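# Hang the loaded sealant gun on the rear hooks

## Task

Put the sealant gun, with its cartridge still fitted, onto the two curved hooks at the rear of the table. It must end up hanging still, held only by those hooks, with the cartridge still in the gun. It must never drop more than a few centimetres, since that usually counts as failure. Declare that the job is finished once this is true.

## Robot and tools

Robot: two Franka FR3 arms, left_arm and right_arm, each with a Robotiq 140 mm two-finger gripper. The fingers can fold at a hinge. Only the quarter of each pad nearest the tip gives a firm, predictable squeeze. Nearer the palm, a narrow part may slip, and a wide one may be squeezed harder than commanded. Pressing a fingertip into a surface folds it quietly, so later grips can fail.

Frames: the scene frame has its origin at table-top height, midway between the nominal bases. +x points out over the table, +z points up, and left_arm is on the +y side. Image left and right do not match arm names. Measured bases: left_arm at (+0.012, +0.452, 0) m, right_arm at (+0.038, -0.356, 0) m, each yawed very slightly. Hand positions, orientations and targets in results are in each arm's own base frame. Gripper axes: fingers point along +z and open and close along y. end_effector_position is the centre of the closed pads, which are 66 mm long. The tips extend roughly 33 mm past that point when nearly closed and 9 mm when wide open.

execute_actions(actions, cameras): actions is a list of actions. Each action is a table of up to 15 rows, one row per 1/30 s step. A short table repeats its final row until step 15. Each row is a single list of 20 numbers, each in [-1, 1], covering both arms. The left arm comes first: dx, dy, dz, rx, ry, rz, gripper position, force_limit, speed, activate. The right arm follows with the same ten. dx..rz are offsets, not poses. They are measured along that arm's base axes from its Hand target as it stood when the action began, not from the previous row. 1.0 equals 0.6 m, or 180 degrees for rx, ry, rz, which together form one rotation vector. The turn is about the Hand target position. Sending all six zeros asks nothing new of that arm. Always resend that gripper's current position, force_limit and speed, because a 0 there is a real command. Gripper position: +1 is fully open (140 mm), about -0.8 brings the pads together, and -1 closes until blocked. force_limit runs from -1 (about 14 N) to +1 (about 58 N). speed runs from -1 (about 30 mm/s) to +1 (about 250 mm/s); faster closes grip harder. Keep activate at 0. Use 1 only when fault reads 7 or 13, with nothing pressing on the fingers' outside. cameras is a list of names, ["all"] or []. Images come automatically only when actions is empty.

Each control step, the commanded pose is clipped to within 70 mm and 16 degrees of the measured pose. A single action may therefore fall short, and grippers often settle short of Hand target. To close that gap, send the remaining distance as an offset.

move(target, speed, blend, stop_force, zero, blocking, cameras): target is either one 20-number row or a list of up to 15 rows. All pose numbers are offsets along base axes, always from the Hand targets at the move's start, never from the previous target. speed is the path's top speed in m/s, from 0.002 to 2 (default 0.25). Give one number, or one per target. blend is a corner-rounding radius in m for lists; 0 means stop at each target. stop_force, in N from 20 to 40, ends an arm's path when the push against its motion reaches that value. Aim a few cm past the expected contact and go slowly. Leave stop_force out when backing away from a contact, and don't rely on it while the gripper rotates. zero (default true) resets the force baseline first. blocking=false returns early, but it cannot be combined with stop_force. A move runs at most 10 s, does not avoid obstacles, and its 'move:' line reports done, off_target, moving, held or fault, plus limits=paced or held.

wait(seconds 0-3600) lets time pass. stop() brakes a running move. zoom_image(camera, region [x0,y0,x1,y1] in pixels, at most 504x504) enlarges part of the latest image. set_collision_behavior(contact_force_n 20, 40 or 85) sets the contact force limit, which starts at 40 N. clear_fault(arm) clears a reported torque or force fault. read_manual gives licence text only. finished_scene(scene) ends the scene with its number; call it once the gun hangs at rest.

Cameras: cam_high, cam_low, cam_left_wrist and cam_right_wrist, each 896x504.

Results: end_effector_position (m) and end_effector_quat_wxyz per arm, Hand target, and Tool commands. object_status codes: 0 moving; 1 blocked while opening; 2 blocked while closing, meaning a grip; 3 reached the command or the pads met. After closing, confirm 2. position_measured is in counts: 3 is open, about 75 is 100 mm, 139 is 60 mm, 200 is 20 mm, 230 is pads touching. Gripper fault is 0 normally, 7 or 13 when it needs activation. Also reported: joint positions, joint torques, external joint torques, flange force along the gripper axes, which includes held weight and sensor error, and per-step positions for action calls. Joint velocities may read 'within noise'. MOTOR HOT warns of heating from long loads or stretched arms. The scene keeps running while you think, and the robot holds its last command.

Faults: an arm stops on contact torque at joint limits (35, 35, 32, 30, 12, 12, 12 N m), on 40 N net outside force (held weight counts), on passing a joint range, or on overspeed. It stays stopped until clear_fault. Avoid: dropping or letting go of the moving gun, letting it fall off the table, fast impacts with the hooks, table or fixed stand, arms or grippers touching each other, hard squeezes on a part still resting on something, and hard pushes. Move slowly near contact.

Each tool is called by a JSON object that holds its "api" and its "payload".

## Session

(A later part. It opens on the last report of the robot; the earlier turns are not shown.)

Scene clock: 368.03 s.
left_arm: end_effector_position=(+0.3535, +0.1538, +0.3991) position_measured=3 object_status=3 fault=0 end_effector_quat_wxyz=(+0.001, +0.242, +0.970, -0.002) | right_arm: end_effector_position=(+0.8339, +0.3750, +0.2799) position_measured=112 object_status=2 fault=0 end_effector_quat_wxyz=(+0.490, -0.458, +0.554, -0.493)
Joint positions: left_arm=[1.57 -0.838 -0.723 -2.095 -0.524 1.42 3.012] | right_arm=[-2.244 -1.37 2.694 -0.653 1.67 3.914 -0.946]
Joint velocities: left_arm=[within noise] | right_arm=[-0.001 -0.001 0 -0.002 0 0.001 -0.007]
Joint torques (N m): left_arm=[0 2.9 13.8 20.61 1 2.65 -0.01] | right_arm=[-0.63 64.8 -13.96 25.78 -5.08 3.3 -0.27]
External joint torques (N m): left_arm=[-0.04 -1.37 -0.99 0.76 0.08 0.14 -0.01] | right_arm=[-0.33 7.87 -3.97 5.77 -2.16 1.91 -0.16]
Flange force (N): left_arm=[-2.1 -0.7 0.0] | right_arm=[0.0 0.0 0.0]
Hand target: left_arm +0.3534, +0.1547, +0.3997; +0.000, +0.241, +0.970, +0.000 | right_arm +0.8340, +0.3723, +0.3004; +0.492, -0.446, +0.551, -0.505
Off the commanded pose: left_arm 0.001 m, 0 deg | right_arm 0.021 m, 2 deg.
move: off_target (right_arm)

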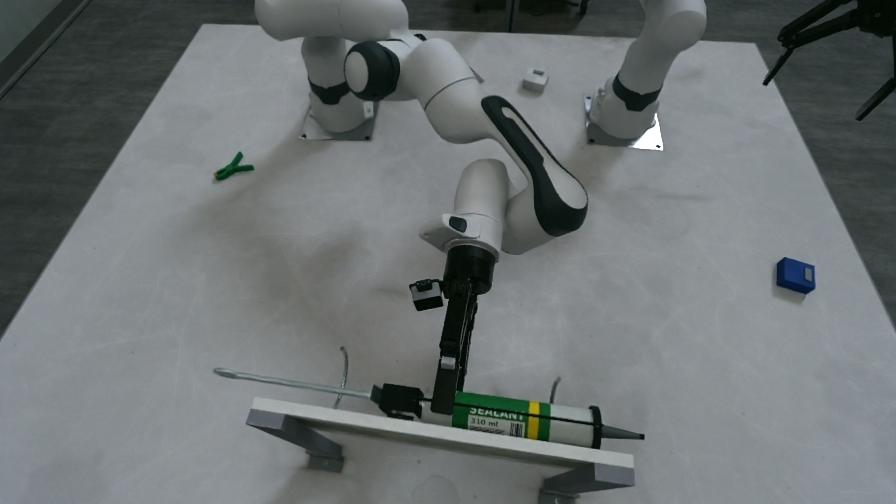

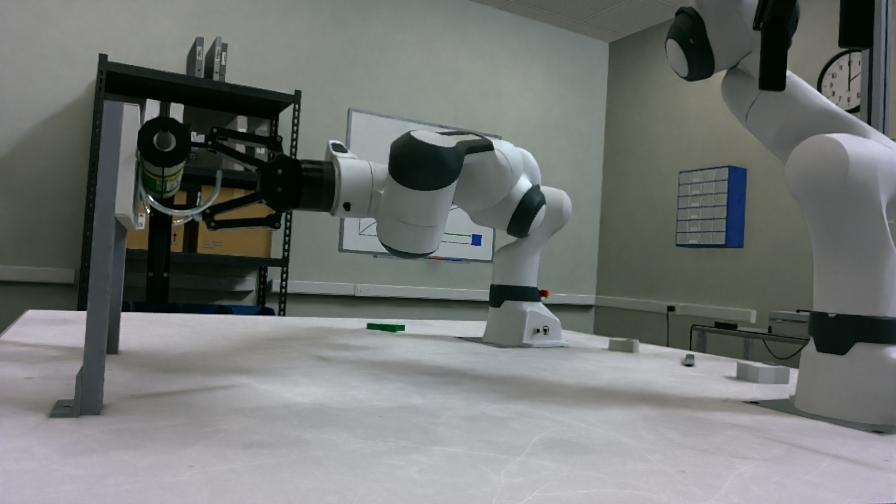

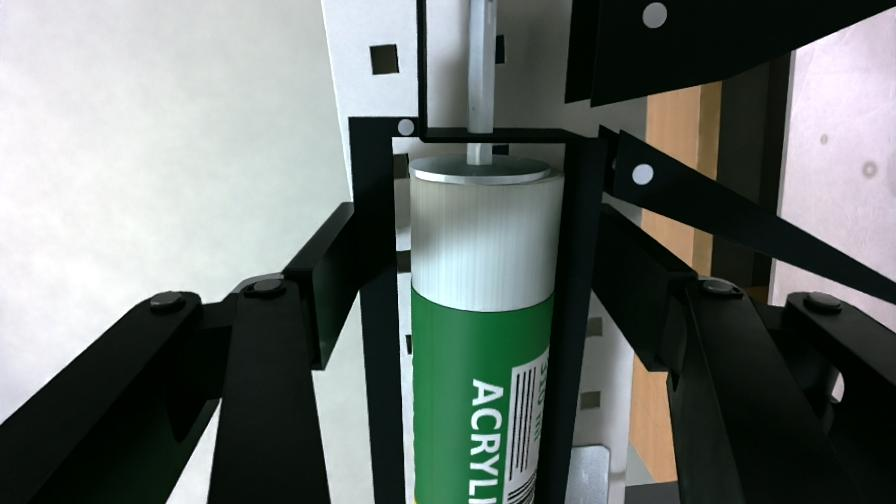

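{"api": "move", "payload": {"target": [0,0,0,0,0,0,1,1,0,0,-0.01,0,-0.035,0,0,0,-0.98,1,-1,0], "speed": 0.03, "cameras": ["cam_low"]}}

{"api": "zoom_image", "payload": {"camera": "cam_low", "region": [80, 50, 400, 270]}}

Scene clock: 372.00 s.
left_arm: end_effector_position=(+0.3535, +0.1538, +0.3991) position_measured=3 object_status=3 fault=0 end_effector_quat_wxyz=(+0.001, +0.242, +0.970, -0.002) | right_arm: end_effector_position=(+0.8278, +0.3754, +0.2576) position_measured=112 object_status=2 fault=0 end_effector_quat_wxyz=(+0.485, -0.459, +0.555, -0.497)
Joint positions: left_arm=[1.57 -0.838 -0.723 -2.095 -0.524 1.42 3.012] | right_arm=[-2.242 -1.418 2.691 -0.62 1.684 3.936 -0.945]
Joint torques (N m): left_arm=[0.03 2.84 13.76 20.64 1.01 2.67 0] | right_arm=[-0.63 64.69 -14.49 25.64 -5.21 3.55 -0.06]
External joint torques (N m): left_arm=[0 -1.38 -1.04 0.79 0.1 0.16 0] | right_arm=[-0.33 8.07 -4.73 5.96 -2.32 2.14 0.04]
Flange force (N): left_arm=[-2.2 -0.5 0.0] | right_arm=[0.0 0.0 0.0]
Hand target: left_arm +0.3534, +0.1547, +0.3997; +0.000, +0.241, +0.970, +0.000 | right_arm +0.8280, +0.3723, +0.2794; +0.492, -0.446, +0.551, -0.505
Off the commanded pose: left_arm 0.001 m, 0 deg | right_arm 0.022 m, 2 deg.
move: off_target (right_arm)

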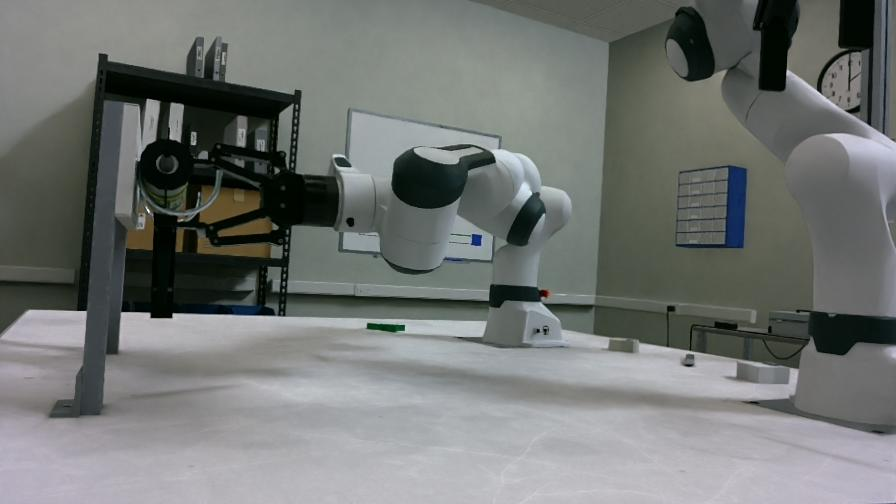

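Scaled by 1.575 from the camera's image (finer frame: 1280x720).

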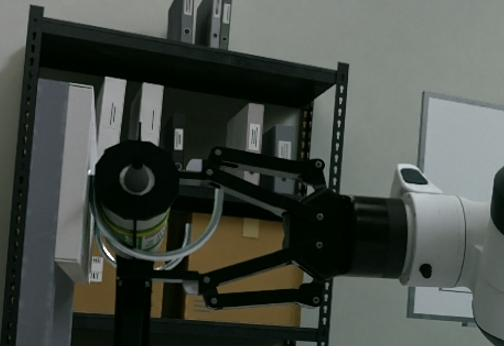

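{"api": "move", "payload": {"target": [0,0,0,0,0,0,1,1,0,0,0,0,-0.02,0,0,0,-0.98,1,-1,0], "speed": 0.03, "cameras": ["cam_low"]}}

{"api": "zoom_image", "payload": {"camera": "cam_low", "region": [80, 100, 280, 240]}}

Scene clock: 374.00 s.
left_arm: end_effector_position=(+0.3535, +0.1538, +0.3991) position_measured=3 object_status=3 fault=0 end_effector_quat_wxyz=(+0.001, +0.242, +0.970, -0.002) | right_arm: end_effector_position=(+0.8277, +0.3747, +0.2557) position_measured=112 object_status=2 fault=0 end_effector_quat_wxyz=(+0.491, -0.453, +0.554, -0.498)
Joint positions: left_arm=[1.57 -0.838 -0.723 -2.095 -0.524 1.42 3.012] | right_arm=[-2.249 -1.444 2.685 -0.587 1.684 3.944 -0.935]
Joint torques (N m): left_arm=[0.03 2.83 13.78 20.63 1 2.67 0.02] | right_arm=[-0.43 60.51 -12.43 22.89 -4.52 2.63 -0.43]
External joint torques (N m): left_arm=[-0.01 -1.45 -1.04 0.79 0.08 0.16 0.02] | right_arm=[-0.27 3.41 -2.81 3.06 -1.58 1.24 -0.33]
Flange force (N): left_arm=[-2.1 -0.7 0.1] | right_arm=[0.0 0.0 0.0]
Hand target: left_arm +0.3534, +0.1547, +0.3997; +0.000, +0.241, +0.970, +0.000 | right_arm +0.8280, +0.3723, +0.2674; +0.492, -0.446, +0.551, -0.505
Off the commanded pose: left_arm 0.001 m, 0 deg | right_arm 0.012 m, 1 deg.
move: off_target (right_arm)

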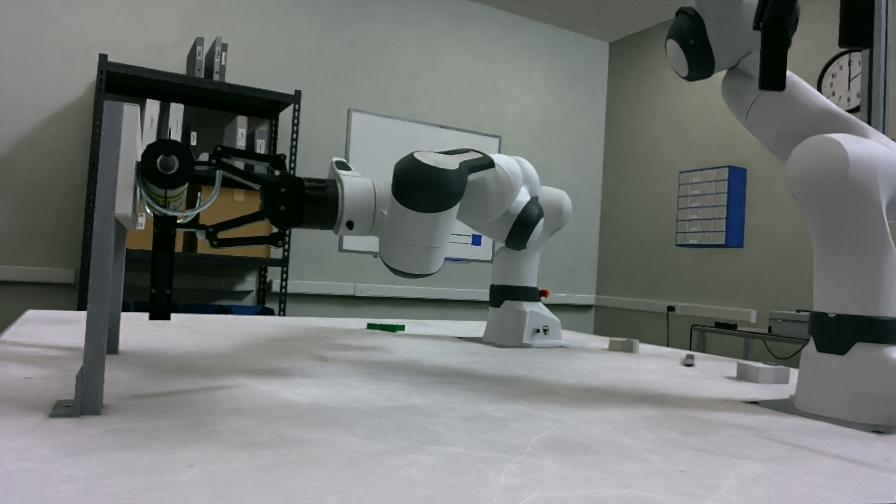

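Scaled by 2.520 from the camera's image (finer frame: 1280x720).

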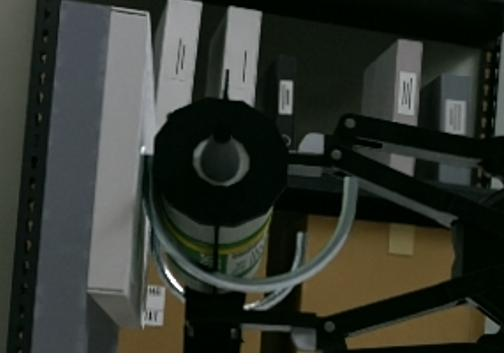

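{"api": "move", "payload": {"target": [[0,0,0,0,0,0,1,1,0,0,0,0,0.02,0,0,0,-0.98,1,-1,0],[0,0,0,0,0,0,1,1,0,0,-0.016,0,0.02,0,0,0.009,-0.98,1,-1,0]], "speed": 0.03, "cameras": ["cam_low","cam_high"]}}

{"api": "zoom_image", "payload": {"camera": "cam_low", "region": [80, 100, 280, 240]}}

{"api": "zoom_image", "payload": {"camera": "cam_high", "region": [300, 320, 620, 460]}}

Scene clock: 379.27 s.
left_arm: end_effector_position=(+0.3535, +0.1538, +0.3991) position_measured=3 object_status=3 fault=0 end_effector_quat_wxyz=(+0.001, +0.242, +0.970, -0.002) | right_arm: end_effector_position=(+0.8182, +0.3713, +0.2559) position_measured=112 object_status=2 fault=0 end_effector_quat_wxyz=(+0.481, -0.461, +0.555, -0.498)
Joint positions: left_arm=[1.57 -0.838 -0.723 -2.095 -0.524 1.42 3.012] | right_arm=[-2.126 -1.332 2.561 -0.901 1.66 3.889 -0.751]
Joint velocities: left_arm=[within noise] | right_arm=[-0.002 -0.001 -0.001 0.001 0 -0.001 0.007]
Joint torques (N m): left_arm=[0.02 2.86 13.8 20.65 1.01 2.66 -0.01] | right_arm=[1 63.05 -19.82 22.26 -4.93 3.92 0.05]
External joint torques (N m): left_arm=[0.01 -1.39 -0.96 0.79 0.1 0.16 -0.01] | right_arm=[1.1 7.94 -5.79 4.27 -2.57 2.08 0.16]
Flange force (N): left_arm=[-2.0 -0.6 0.0] | right_arm=[0.0 0.0 0.0]
Hand target: left_arm +0.3534, +0.1547, +0.3997; +0.000, +0.241, +0.970, +0.000 | right_arm +0.8184, +0.3723, +0.2794; +0.499, -0.454, +0.545, -0.498
Off the commanded pose: left_arm 0.001 m, 0 deg | right_arm 0.024 m, 3 deg.
move: off_target (right_arm)
Images, in order (width x height): cam_high 896x504, cam_low 896x504.

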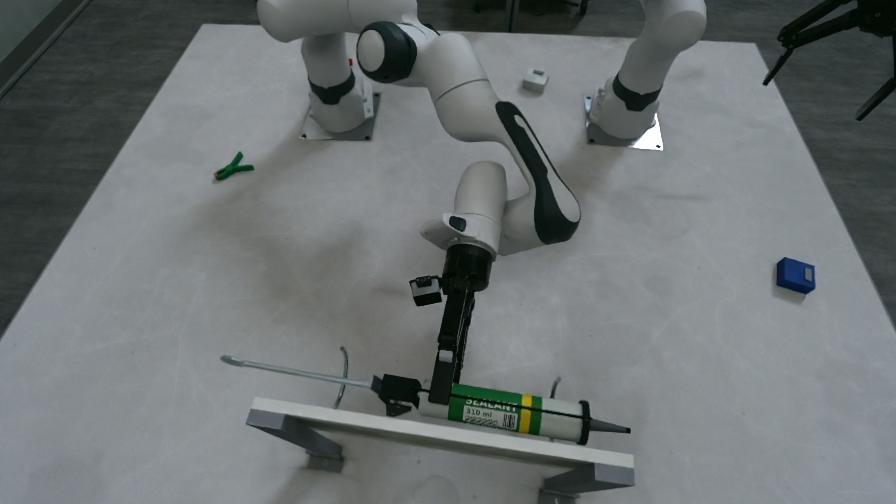

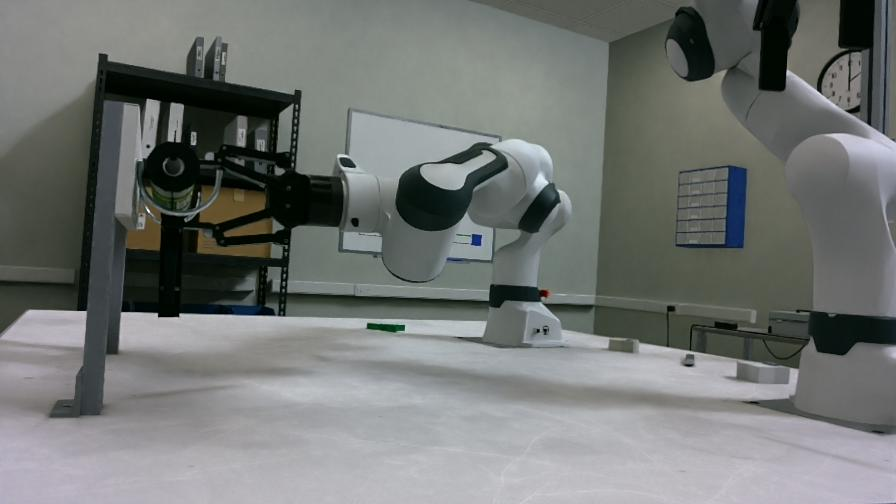

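Scaled by 2.520 from the camera's image (finer frame: 1280x720).

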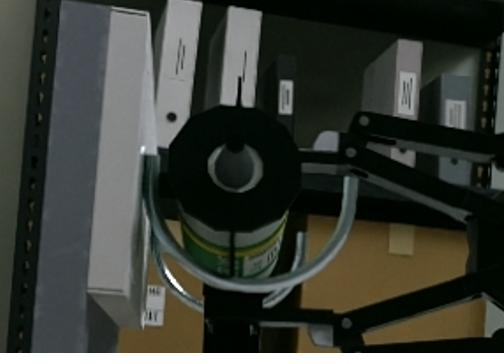

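Scaled by 1.575 from the camera's image (finer frame: 1280x720).

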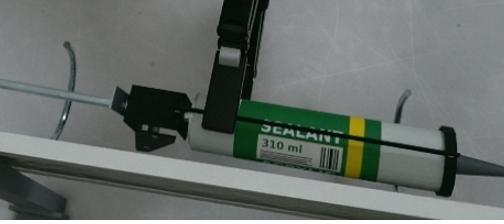

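{"api": "move", "payload": {"target": [0,0,0,0,0,0,1,1,0,0,0,0,-0.025,0,0,0,-0.98,1,-1,0], "speed": 0.02, "cameras": ["cam_low","cam_high"]}}

{"api": "zoom_image", "payload": {"camera": "cam_low", "region": [80, 100, 280, 240]}}

Scene clock: 382.00 s.
left_arm: end_effector_position=(+0.3535, +0.1538, +0.3991) position_measured=3 object_status=3 fault=0 end_effector_quat_wxyz=(+0.001, +0.242, +0.970, -0.002) | right_arm: end_effector_position=(+0.8185, +0.3702, +0.2496) position_measured=112 object_status=2 fault=0 end_effector_quat_wxyz=(+0.492, -0.458, +0.552, -0.494)
Joint positions: left_arm=[1.57 -0.838 -0.723 -2.095 -0.524 1.42 3.012] | right_arm=[-2.079 -1.346 2.481 -0.984 1.634 3.852 -0.615]
Joint velocities: left_arm=[within noise] | right_arm=[-0.002 -0.001 0 -0.001 0 -0.002 0.005]
Joint torques (N m): left_arm=[0.01 2.83 13.72 20.64 1 2.66 -0.02] | right_arm=[1.55 58.98 -20.77 19.35 -4.08 3.45 -0.27]
External joint torques (N m): left_arm=[0.01 -1.36 -1.11 0.72 0.08 0.14 -0.02] | right_arm=[1.92 4.97 -4.61 2.86 -2.12 1.43 -0.17]
Flange force (N): left_arm=[-2.3 -0.5 0.2] | right_arm=[0.0 0.0 0.0]
Hand target: left_arm +0.3534, +0.1547, +0.3997; +0.000, +0.241, +0.970, +0.000 | right_arm +0.8184, +0.3723, +0.2644; +0.499, -0.454, +0.545, -0.498
Off the commanded pose: left_arm 0.001 m, 0 deg | right_arm 0.015 m, 1 deg.
move: off_target (right_arm)
Images, in order (width x height): cam_high 896x504, cam_low 896x504.

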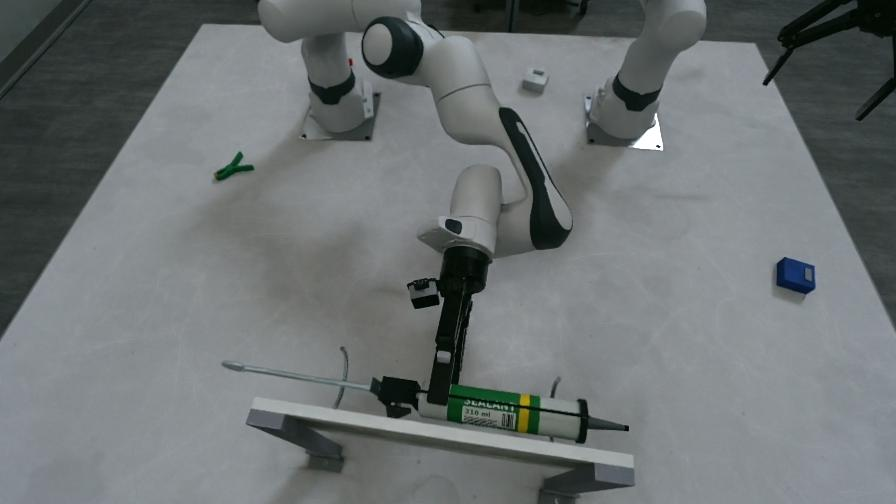

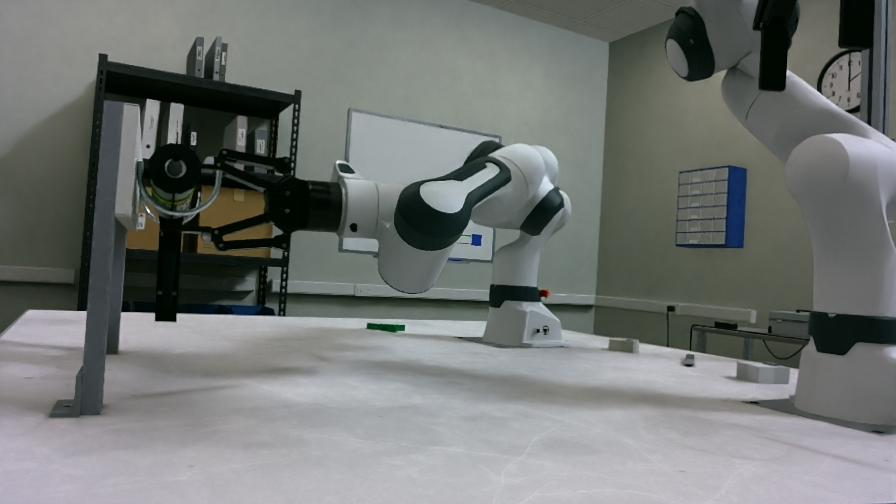

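Scaled by 2.520 from the camera's image (finer frame: 1280x720).

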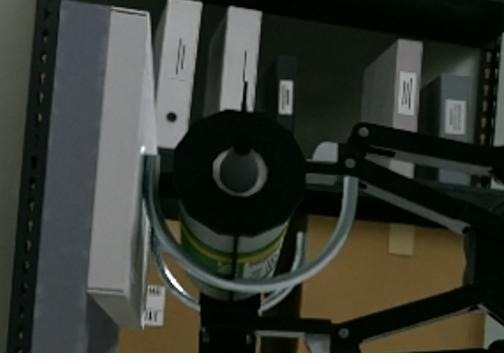

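{"api": "move", "payload": {"target": [0,0,0,0,0,0,1,1,0,0,0,0,-0.017,0,0,0,-0.98,1,-1,0], "speed": 0.02, "cameras": ["cam_low","cam_high"]}}

{"api": "zoom_image", "payload": {"camera": "cam_low", "region": [80, 100, 280, 240]}}

Scene clock: 384.53 s.
left_arm: end_effector_position=(+0.3535, +0.1538, +0.3991) position_measured=3 object_status=3 fault=0 end_effector_quat_wxyz=(+0.001, +0.242, +0.970, -0.002) | right_arm: end_effector_position=(+0.8192, +0.3697, +0.2469) position_measured=112 object_status=2 fault=0 end_effector_quat_wxyz=(+0.498, -0.453, +0.552, -0.492)
Joint positions: left_arm=[1.57 -0.838 -0.723 -2.095 -0.524 1.42 3.012] | right_arm=[-2.077 -1.365 2.465 -0.977 1.634 3.852 -0.582]
Joint velocities: left_arm=[within noise] | right_arm=[-0.001 -0.001 0.001 -0.001 0 0 0.005]
Joint torques (N m): left_arm=[0.02 2.92 13.79 20.65 1 2.67 -0.02] | right_arm=[2.1 55.28 -19.07 17.79 -3.65 2.57 -0.91]
External joint torques (N m): left_arm=[0.04 -1.26 -0.97 0.76 0.08 0.16 -0.02] | right_arm=[2.13 1.25 -2.76 1.5 -1.73 0.54 -0.81]
Flange force (N): left_arm=[-2.1 -0.3 -0.1] | right_arm=[0.0 0.0 0.0]
Hand target: left_arm +0.3534, +0.1547, +0.3997; +0.000, +0.241, +0.970, +0.000 | right_arm +0.8184, +0.3723, +0.2542; +0.499, -0.454, +0.545, -0.498
Off the commanded pose: left_arm 0.001 m, 0 deg | right_arm 0.008 m, 1 deg.
move: off_target (right_arm)
Images, in order (width x height): cam_high 896x504, cam_low 896x504.

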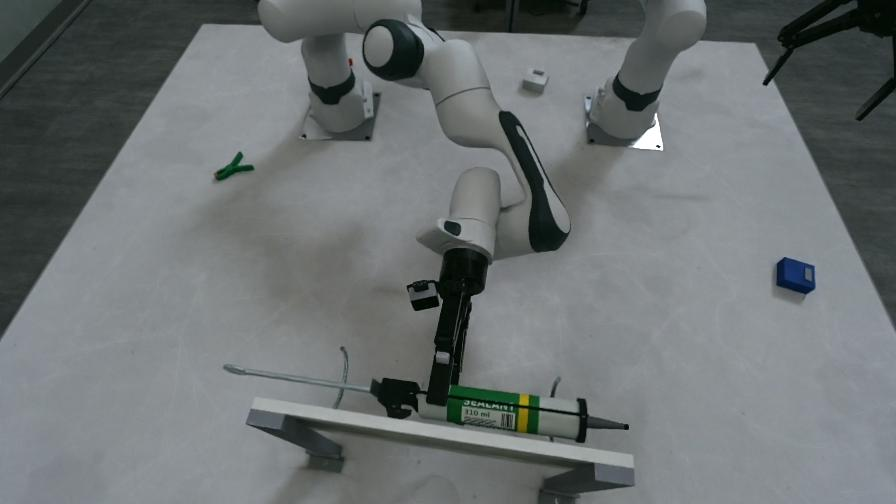

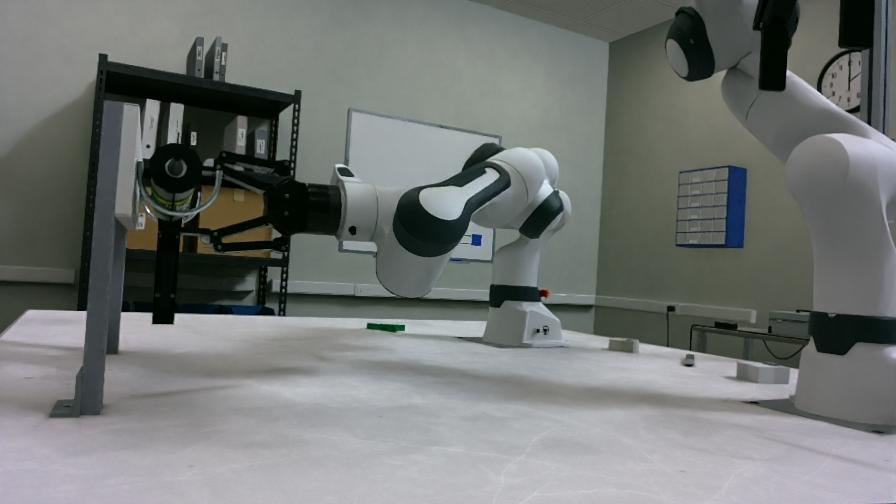

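Scaled by 2.520 from the camera's image (finer frame: 1280x720).

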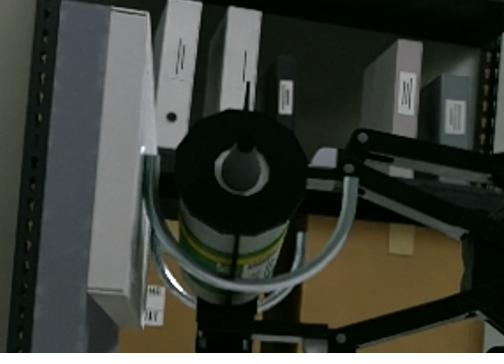

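{"api": "move", "payload": {"target": [0,0,0,0,0,0,1,1,0,0,0,0,-0.008,0.011,0,0,-0.98,1,-1,0], "speed": 0.02, "cameras": ["cam_right_wrist"]}}

Scene clock: 387.03 s.
left_arm: end_effector_position=(+0.3535, +0.1538, +0.3991) position_measured=3 object_status=3 fault=0 end_effector_quat_wxyz=(+0.001, +0.242, +0.970, -0.002) | right_arm: end_effector_position=(+0.8191, +0.3693, +0.2442) position_measured=112 object_status=2 fault=0 end_effector_quat_wxyz=(+0.503, -0.447, +0.556, -0.488)
Joint positions: left_arm=[1.57 -0.838 -0.723 -2.095 -0.524 1.42 3.012] | right_arm=[-2.078 -1.373 2.464 -0.972 1.635 3.855 -0.56]
Joint torques (N m): left_arm=[0.1 2.89 13.8 20.61 1 2.65 -0.04] | right_arm=[1.96 54.08 -17.68 18.16 -3.05 2.16 -0.14]
External joint torques (N m): left_arm=[0.15 -1.26 -0.96 0.7 0.1 0.14 -0.04] | right_arm=[2.08 0.03 -1.35 1.98 -1.15 0.13 -0.04]
Flange force (N): left_arm=[-2.1 -0.2 0.0] | right_arm=[0.0 0.0 0.0]
Hand target: left_arm +0.3534, +0.1547, +0.3997; +0.000, +0.241, +0.970, +0.000 | right_arm +0.8184, +0.3723, +0.2494; +0.507, -0.445, +0.553, -0.489
Off the commanded pose: left_arm 0.001 m, 0 deg | right_arm 0.006 m, 1 deg.
move: off_target (right_arm)

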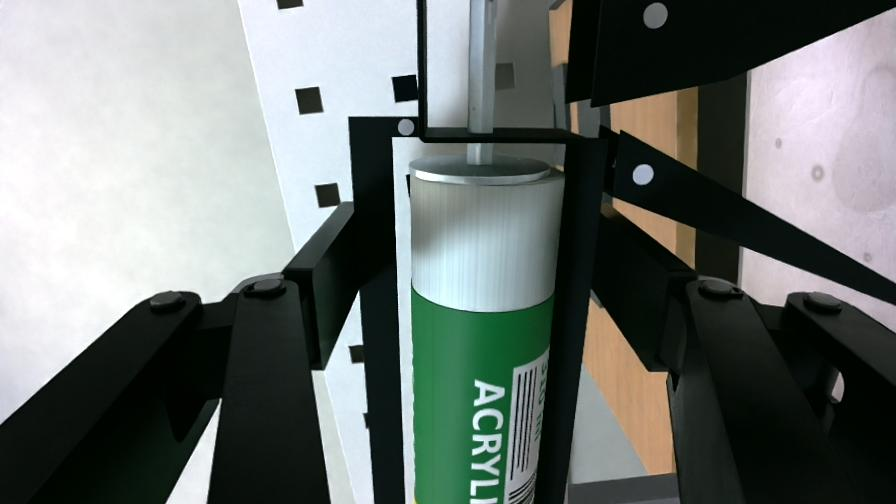

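{"api": "execute_actions", "payload": {"actions": [[[0,0,0,0,0,0,1,1,0,0,0,0,0,0,0,0,0.4,0,-1,0]],[[0,0,0,0,0,0,1,1,0,0,0,0,0,0,0,0,0.4,0,-1,0]]], "cameras": ["all"]}}

Scene clock: 390.47 s.
left_arm: end_effector_position=(+0.3535, +0.1538, +0.3991) position_measured=3 object_status=3 fault=0 end_effector_quat_wxyz=(+0.001, +0.242, +0.970, -0.002) | right_arm: end_effector_position=(+0.8190, +0.3711, +0.2467) position_measured=78 object_status=3 fault=0 end_effector_quat_wxyz=(+0.505, -0.446, +0.554, -0.488)
Joint positions: left_arm=[1.57 -0.838 -0.723 -2.095 -0.524 1.42 3.012] | right_arm=[-2.077 -1.373 2.461 -0.968 1.635 3.855 -0.56]
Joint torques (N m): left_arm=[0.02 2.9 13.76 20.65 1 2.67 0.02] | right_arm=[1.05 53.85 -16.76 16.64 -1.82 2.07 -0.18]
External joint torques (N m): left_arm=[-0.02 -1.37 -1.09 0.79 0.08 0.16 0.02] | right_arm=[1.24 -0.15 -0.44 0.5 0.07 0.06 -0.07]
External joint torques at the end of the 1st action: left_arm=[0.04 -1.32 -0.98 0.65 0.09 0.14 -0.02] | right_arm=[1.3 -0.1 -0.15 0.67 0.03 0.07 -0.04]
Flange force (N): left_arm=[-2.2 -0.4 0.1] | right_arm=[0.0 0.0 0.0]
Flange force at the end of the 1st action (N): left_arm=[-1.9 -0.6 0.3] | right_arm=[0.0 0.0 0.0]
Hand target: left_arm +0.3534, +0.1547, +0.3997; +0.000, +0.241, +0.970, +0.000 | right_arm +0.8184, +0.3723, +0.2494; +0.507, -0.445, +0.553, -0.489
Off the commanded pose: left_arm 0.001 m, 0 deg | right_arm 0.003 m, 0 deg.
Step readings (end_effector_position of left_arm | right_arm; steps 1 to 15: 1st action; 16 to 30: 2nd action):
0: (+0.3535, +0.1538, +0.3991) | (+0.8191, +0.3693, +0.2442)
1: (+0.3535, +0.1538, +0.3991) | (+0.8191, +0.3693, +0.2442)
2: (+0.3535, +0.1538, +0.3991) | (+0.8191, +0.3693, +0.2442)
4: (+0.3535, +0.1538, +0.3991) | (+0.8191, +0.3693, +0.2442)
8: (+0.3535, +0.1538, +0.3991) | (+0.8191, +0.3704, +0.2456)
15: (+0.3535, +0.1538, +0.3991) | (+0.8190, +0.3712, +0.2465)
16: (+0.3535, +0.1538, +0.3991) | (+0.8190, +0.3712, +0.2466)
17: (+0.3535, +0.1538, +0.3991) | (+0.8190, +0.3711, +0.2466)
19: (+0.3535, +0.1538, +0.3991) | (+0.8190, +0.3711, +0.2466)
23: (+0.3535, +0.1538, +0.3991) | (+0.8190, +0.3711, +0.2467)
30: (+0.3535, +0.1538, +0.3991) | (+0.8190, +0.3711, +0.2467)

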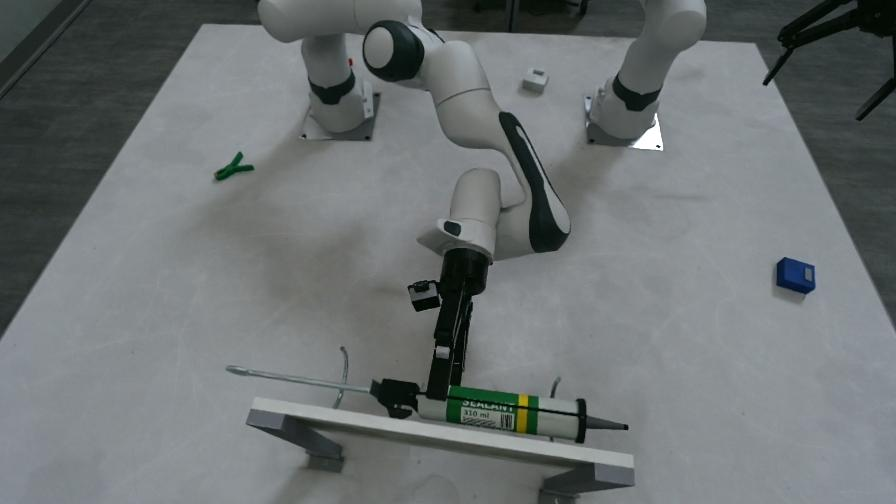

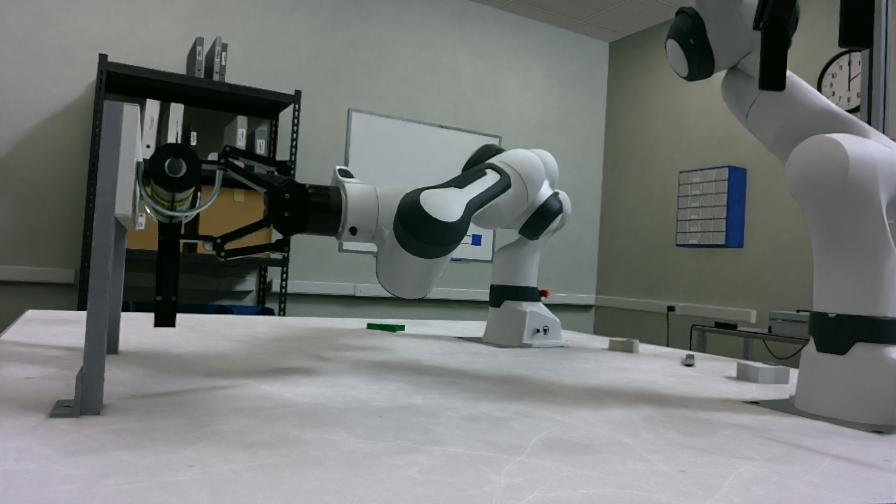

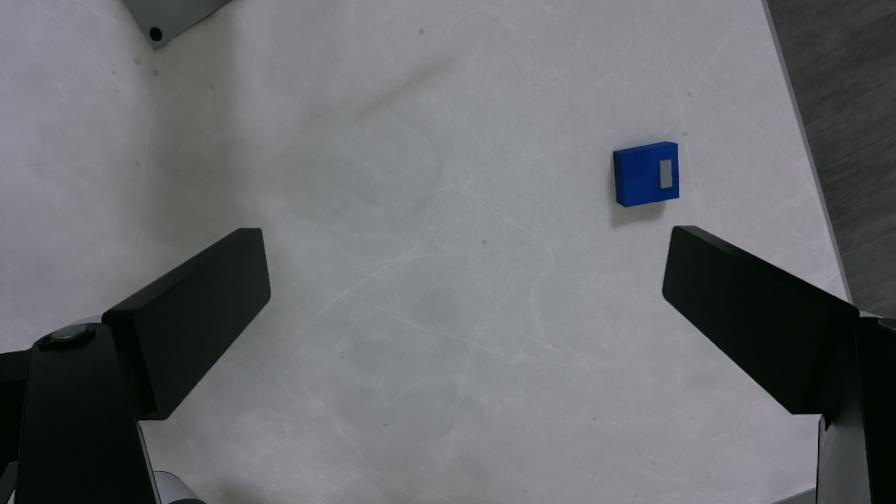

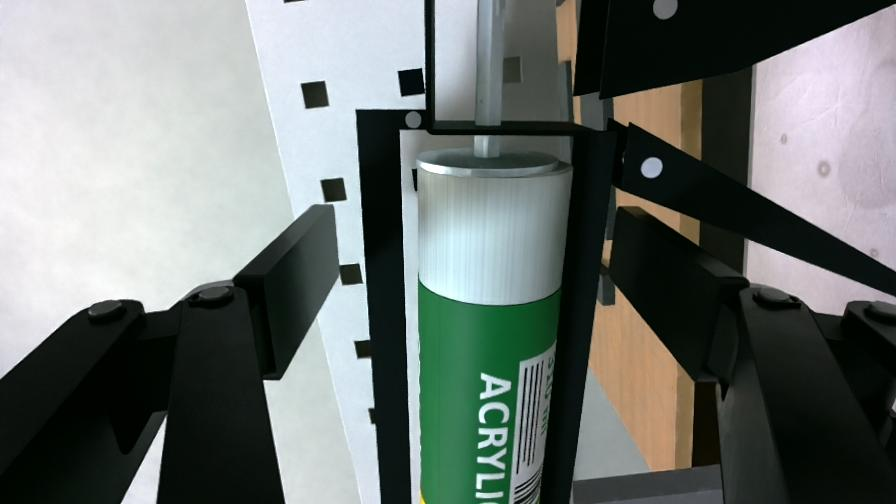

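{"api": "move", "payload": {"target": [[0,0,0,0,0,0,1,1,0,0,0,0,-0.008,0,0,0,0.5,0,-1,0],[0,0,0,0,0,0,1,1,0,0,-0.33,0.03,-0.004,0,0,0,0.5,0,-1,0]], "speed": [0.03,0.06], "cameras": ["all"]}}

Scene clock: 396.10 s.
left_arm: end_effector_position=(+0.3535, +0.1538, +0.3991) position_measured=3 object_status=3 fault=0 end_effector_quat_wxyz=(+0.001, +0.242, +0.970, -0.002) | right_arm: end_effector_position=(+0.6213, +0.3916, +0.2455) position_measured=66 object_status=3 fault=0 end_effector_quat_wxyz=(+0.504, -0.450, +0.550, -0.491)
Joint positions: left_arm=[1.57 -0.838 -0.723 -2.095 -0.524 1.42 3.012] | right_arm=[-1.498 -1.116 2.355 -1.82 1.544 3.975 -0.141]
Joint velocities: left_arm=[within noise] | right_arm=[0.001 0.001 0.001 -0.001 0.002 0.003 0.008]
Joint torques (N m): left_arm=[0.02 2.88 13.79 20.6 1.01 2.67 0.03] | right_arm=[1.06 40.58 -21.4 9.41 -0.06 2.55 0.03]
External joint torques (N m): left_arm=[0.04 -1.35 -0.99 0.7 0.1 0.15 0.03] | right_arm=[1.44 0.09 0.1 -1.13 0.37 0.06 0.14]
Flange force (N): left_arm=[-1.9 -0.6 0.2] | right_arm=[7.0 -2.6 -5.8]
Hand target: left_arm +0.3534, +0.1547, +0.3997; +0.000, +0.241, +0.970, +0.000 | right_arm +0.6204, +0.3903, +0.2470; +0.507, -0.445, +0.553, -0.489
Off the commanded pose: left_arm 0.001 m, 0 deg | right_arm 0.002 m, 1 deg.
move: done

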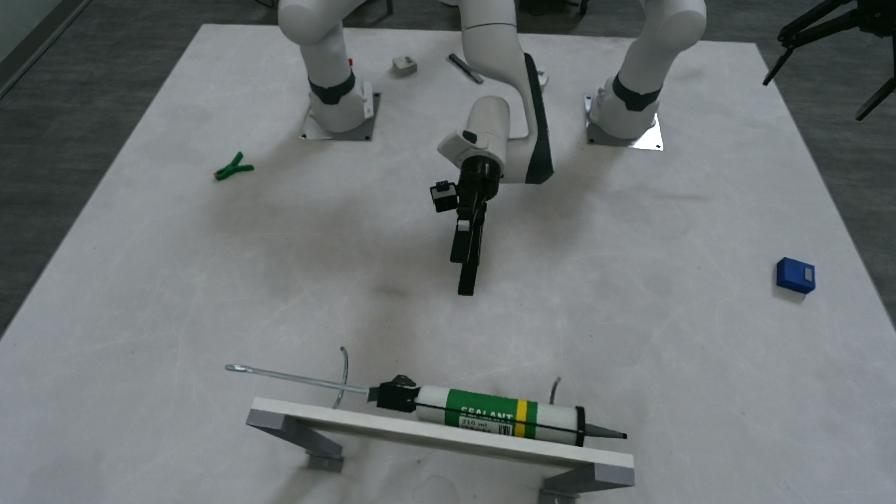

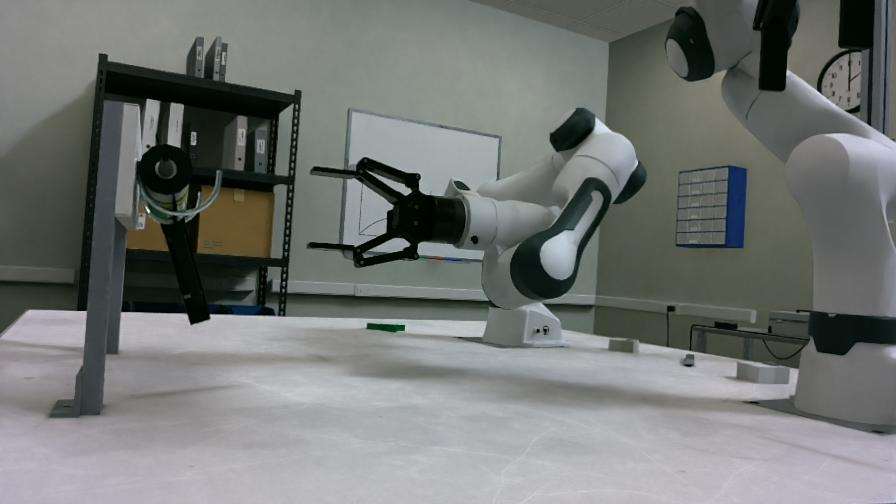

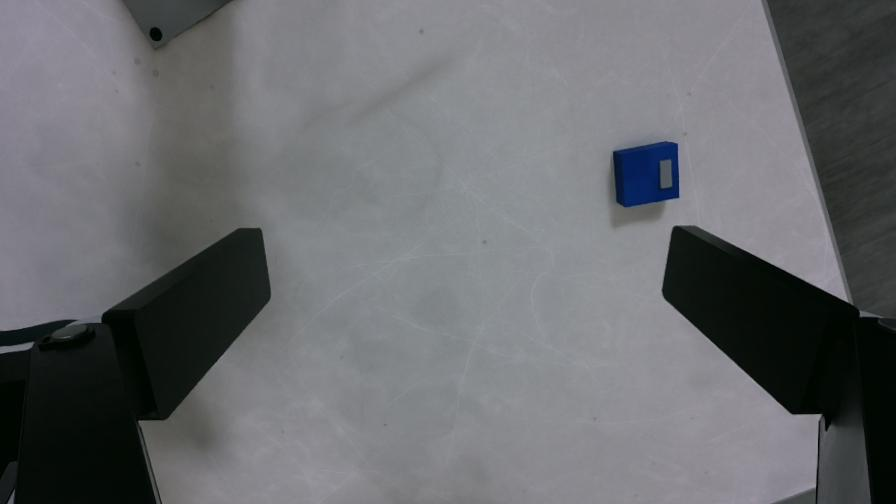

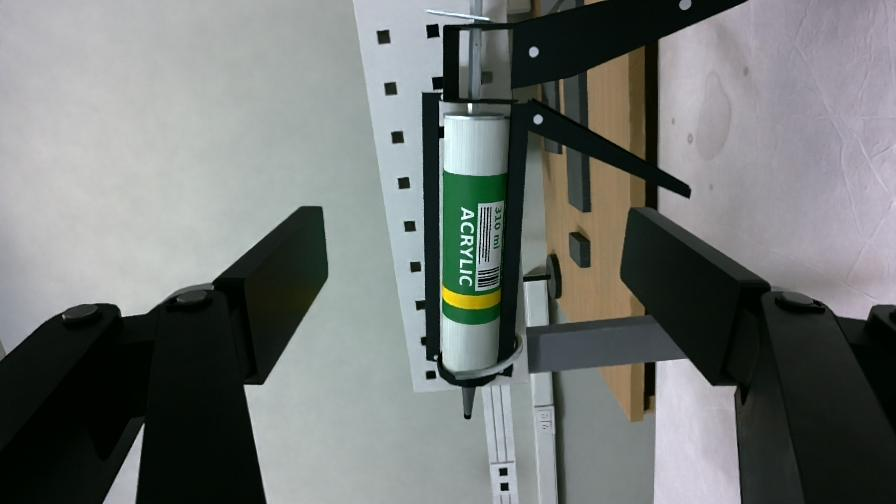

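{"api": "wait", "payload": {"seconds": 2, "cameras": ["cam_low","cam_right_wrist"]}}

Scene clock: 398.77 s.
left_arm: end_effector_position=(+0.3535, +0.1538, +0.3991) position_measured=3 object_status=3 fault=0 end_effector_quat_wxyz=(+0.001, +0.242, +0.970, -0.002) | right_arm: end_effector_position=(+0.6213, +0.3915, +0.2456) position_measured=66 object_status=3 fault=0 end_effector_quat_wxyz=(+0.505, -0.449, +0.551, -0.490)
Joint positions: left_arm=[1.57 -0.838 -0.723 -2.095 -0.524 1.42 3.012] | right_arm=[-1.498 -1.116 2.355 -1.82 1.544 3.975 -0.139]
Joint torques (N m): left_arm=[0.09 2.85 13.81 20.64 1 2.67 -0.02] | right_arm=[1.1 40.61 -21.4 9.86 0.01 2.53 0.13]
External joint torques (N m): left_arm=[0.07 -1.4 -1.01 0.73 0.08 0.16 -0.02] | right_arm=[1.09 0.12 -0.11 -0.77 0.46 0.03 0.23]
Flange force (N): left_arm=[-2.1 -0.6 0.2] | right_arm=[5.2 -2.0 -4.3]
Hand target: left_arm +0.3534, +0.1547, +0.3997; +0.000, +0.241, +0.970, +0.000 | right_arm +0.6204, +0.3903, +0.2470; +0.507, -0.445, +0.553, -0.489
Tool commands: left_gripper/position=+1.0 left_gripper/force_limit=+1.0 left_gripper/speed=+0.0 left_gripper/activate=+0.0 right_gripper/position=+0.5 right_gripper/force_limit=+0.0 right_gripper/speed=-1.0 right_gripper/activate=+0.0
Off the commanded pose: left_arm 0.001 m, 0 deg | right_arm 0.002 m, 1 deg.
wait: 2.00 s; at rest from the start

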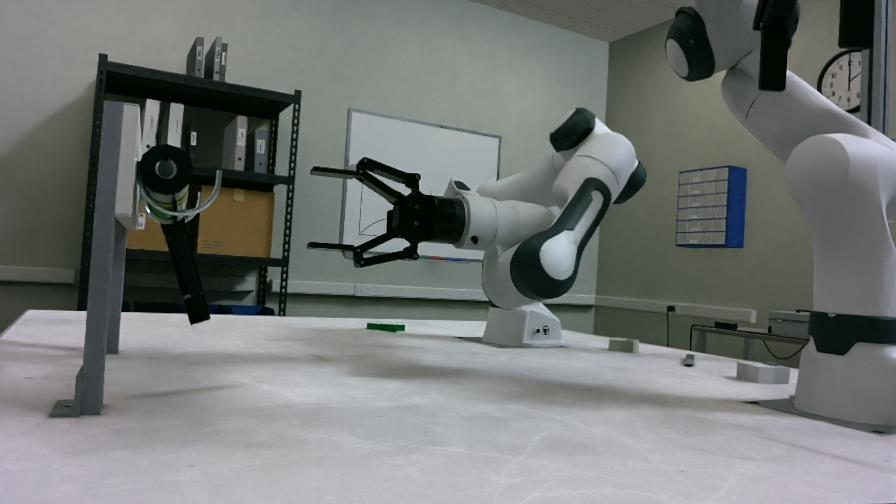

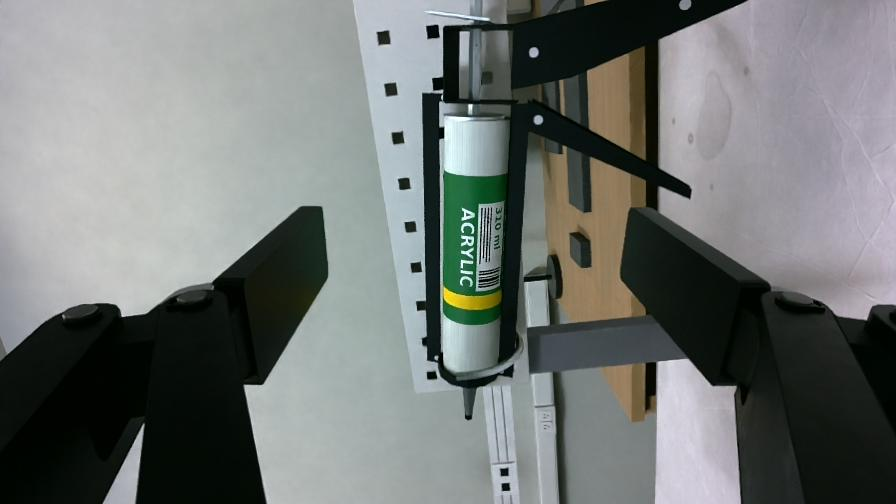

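{"api": "finished_scene", "payload": {"scene": 1}}

The scene is finished: the task was done.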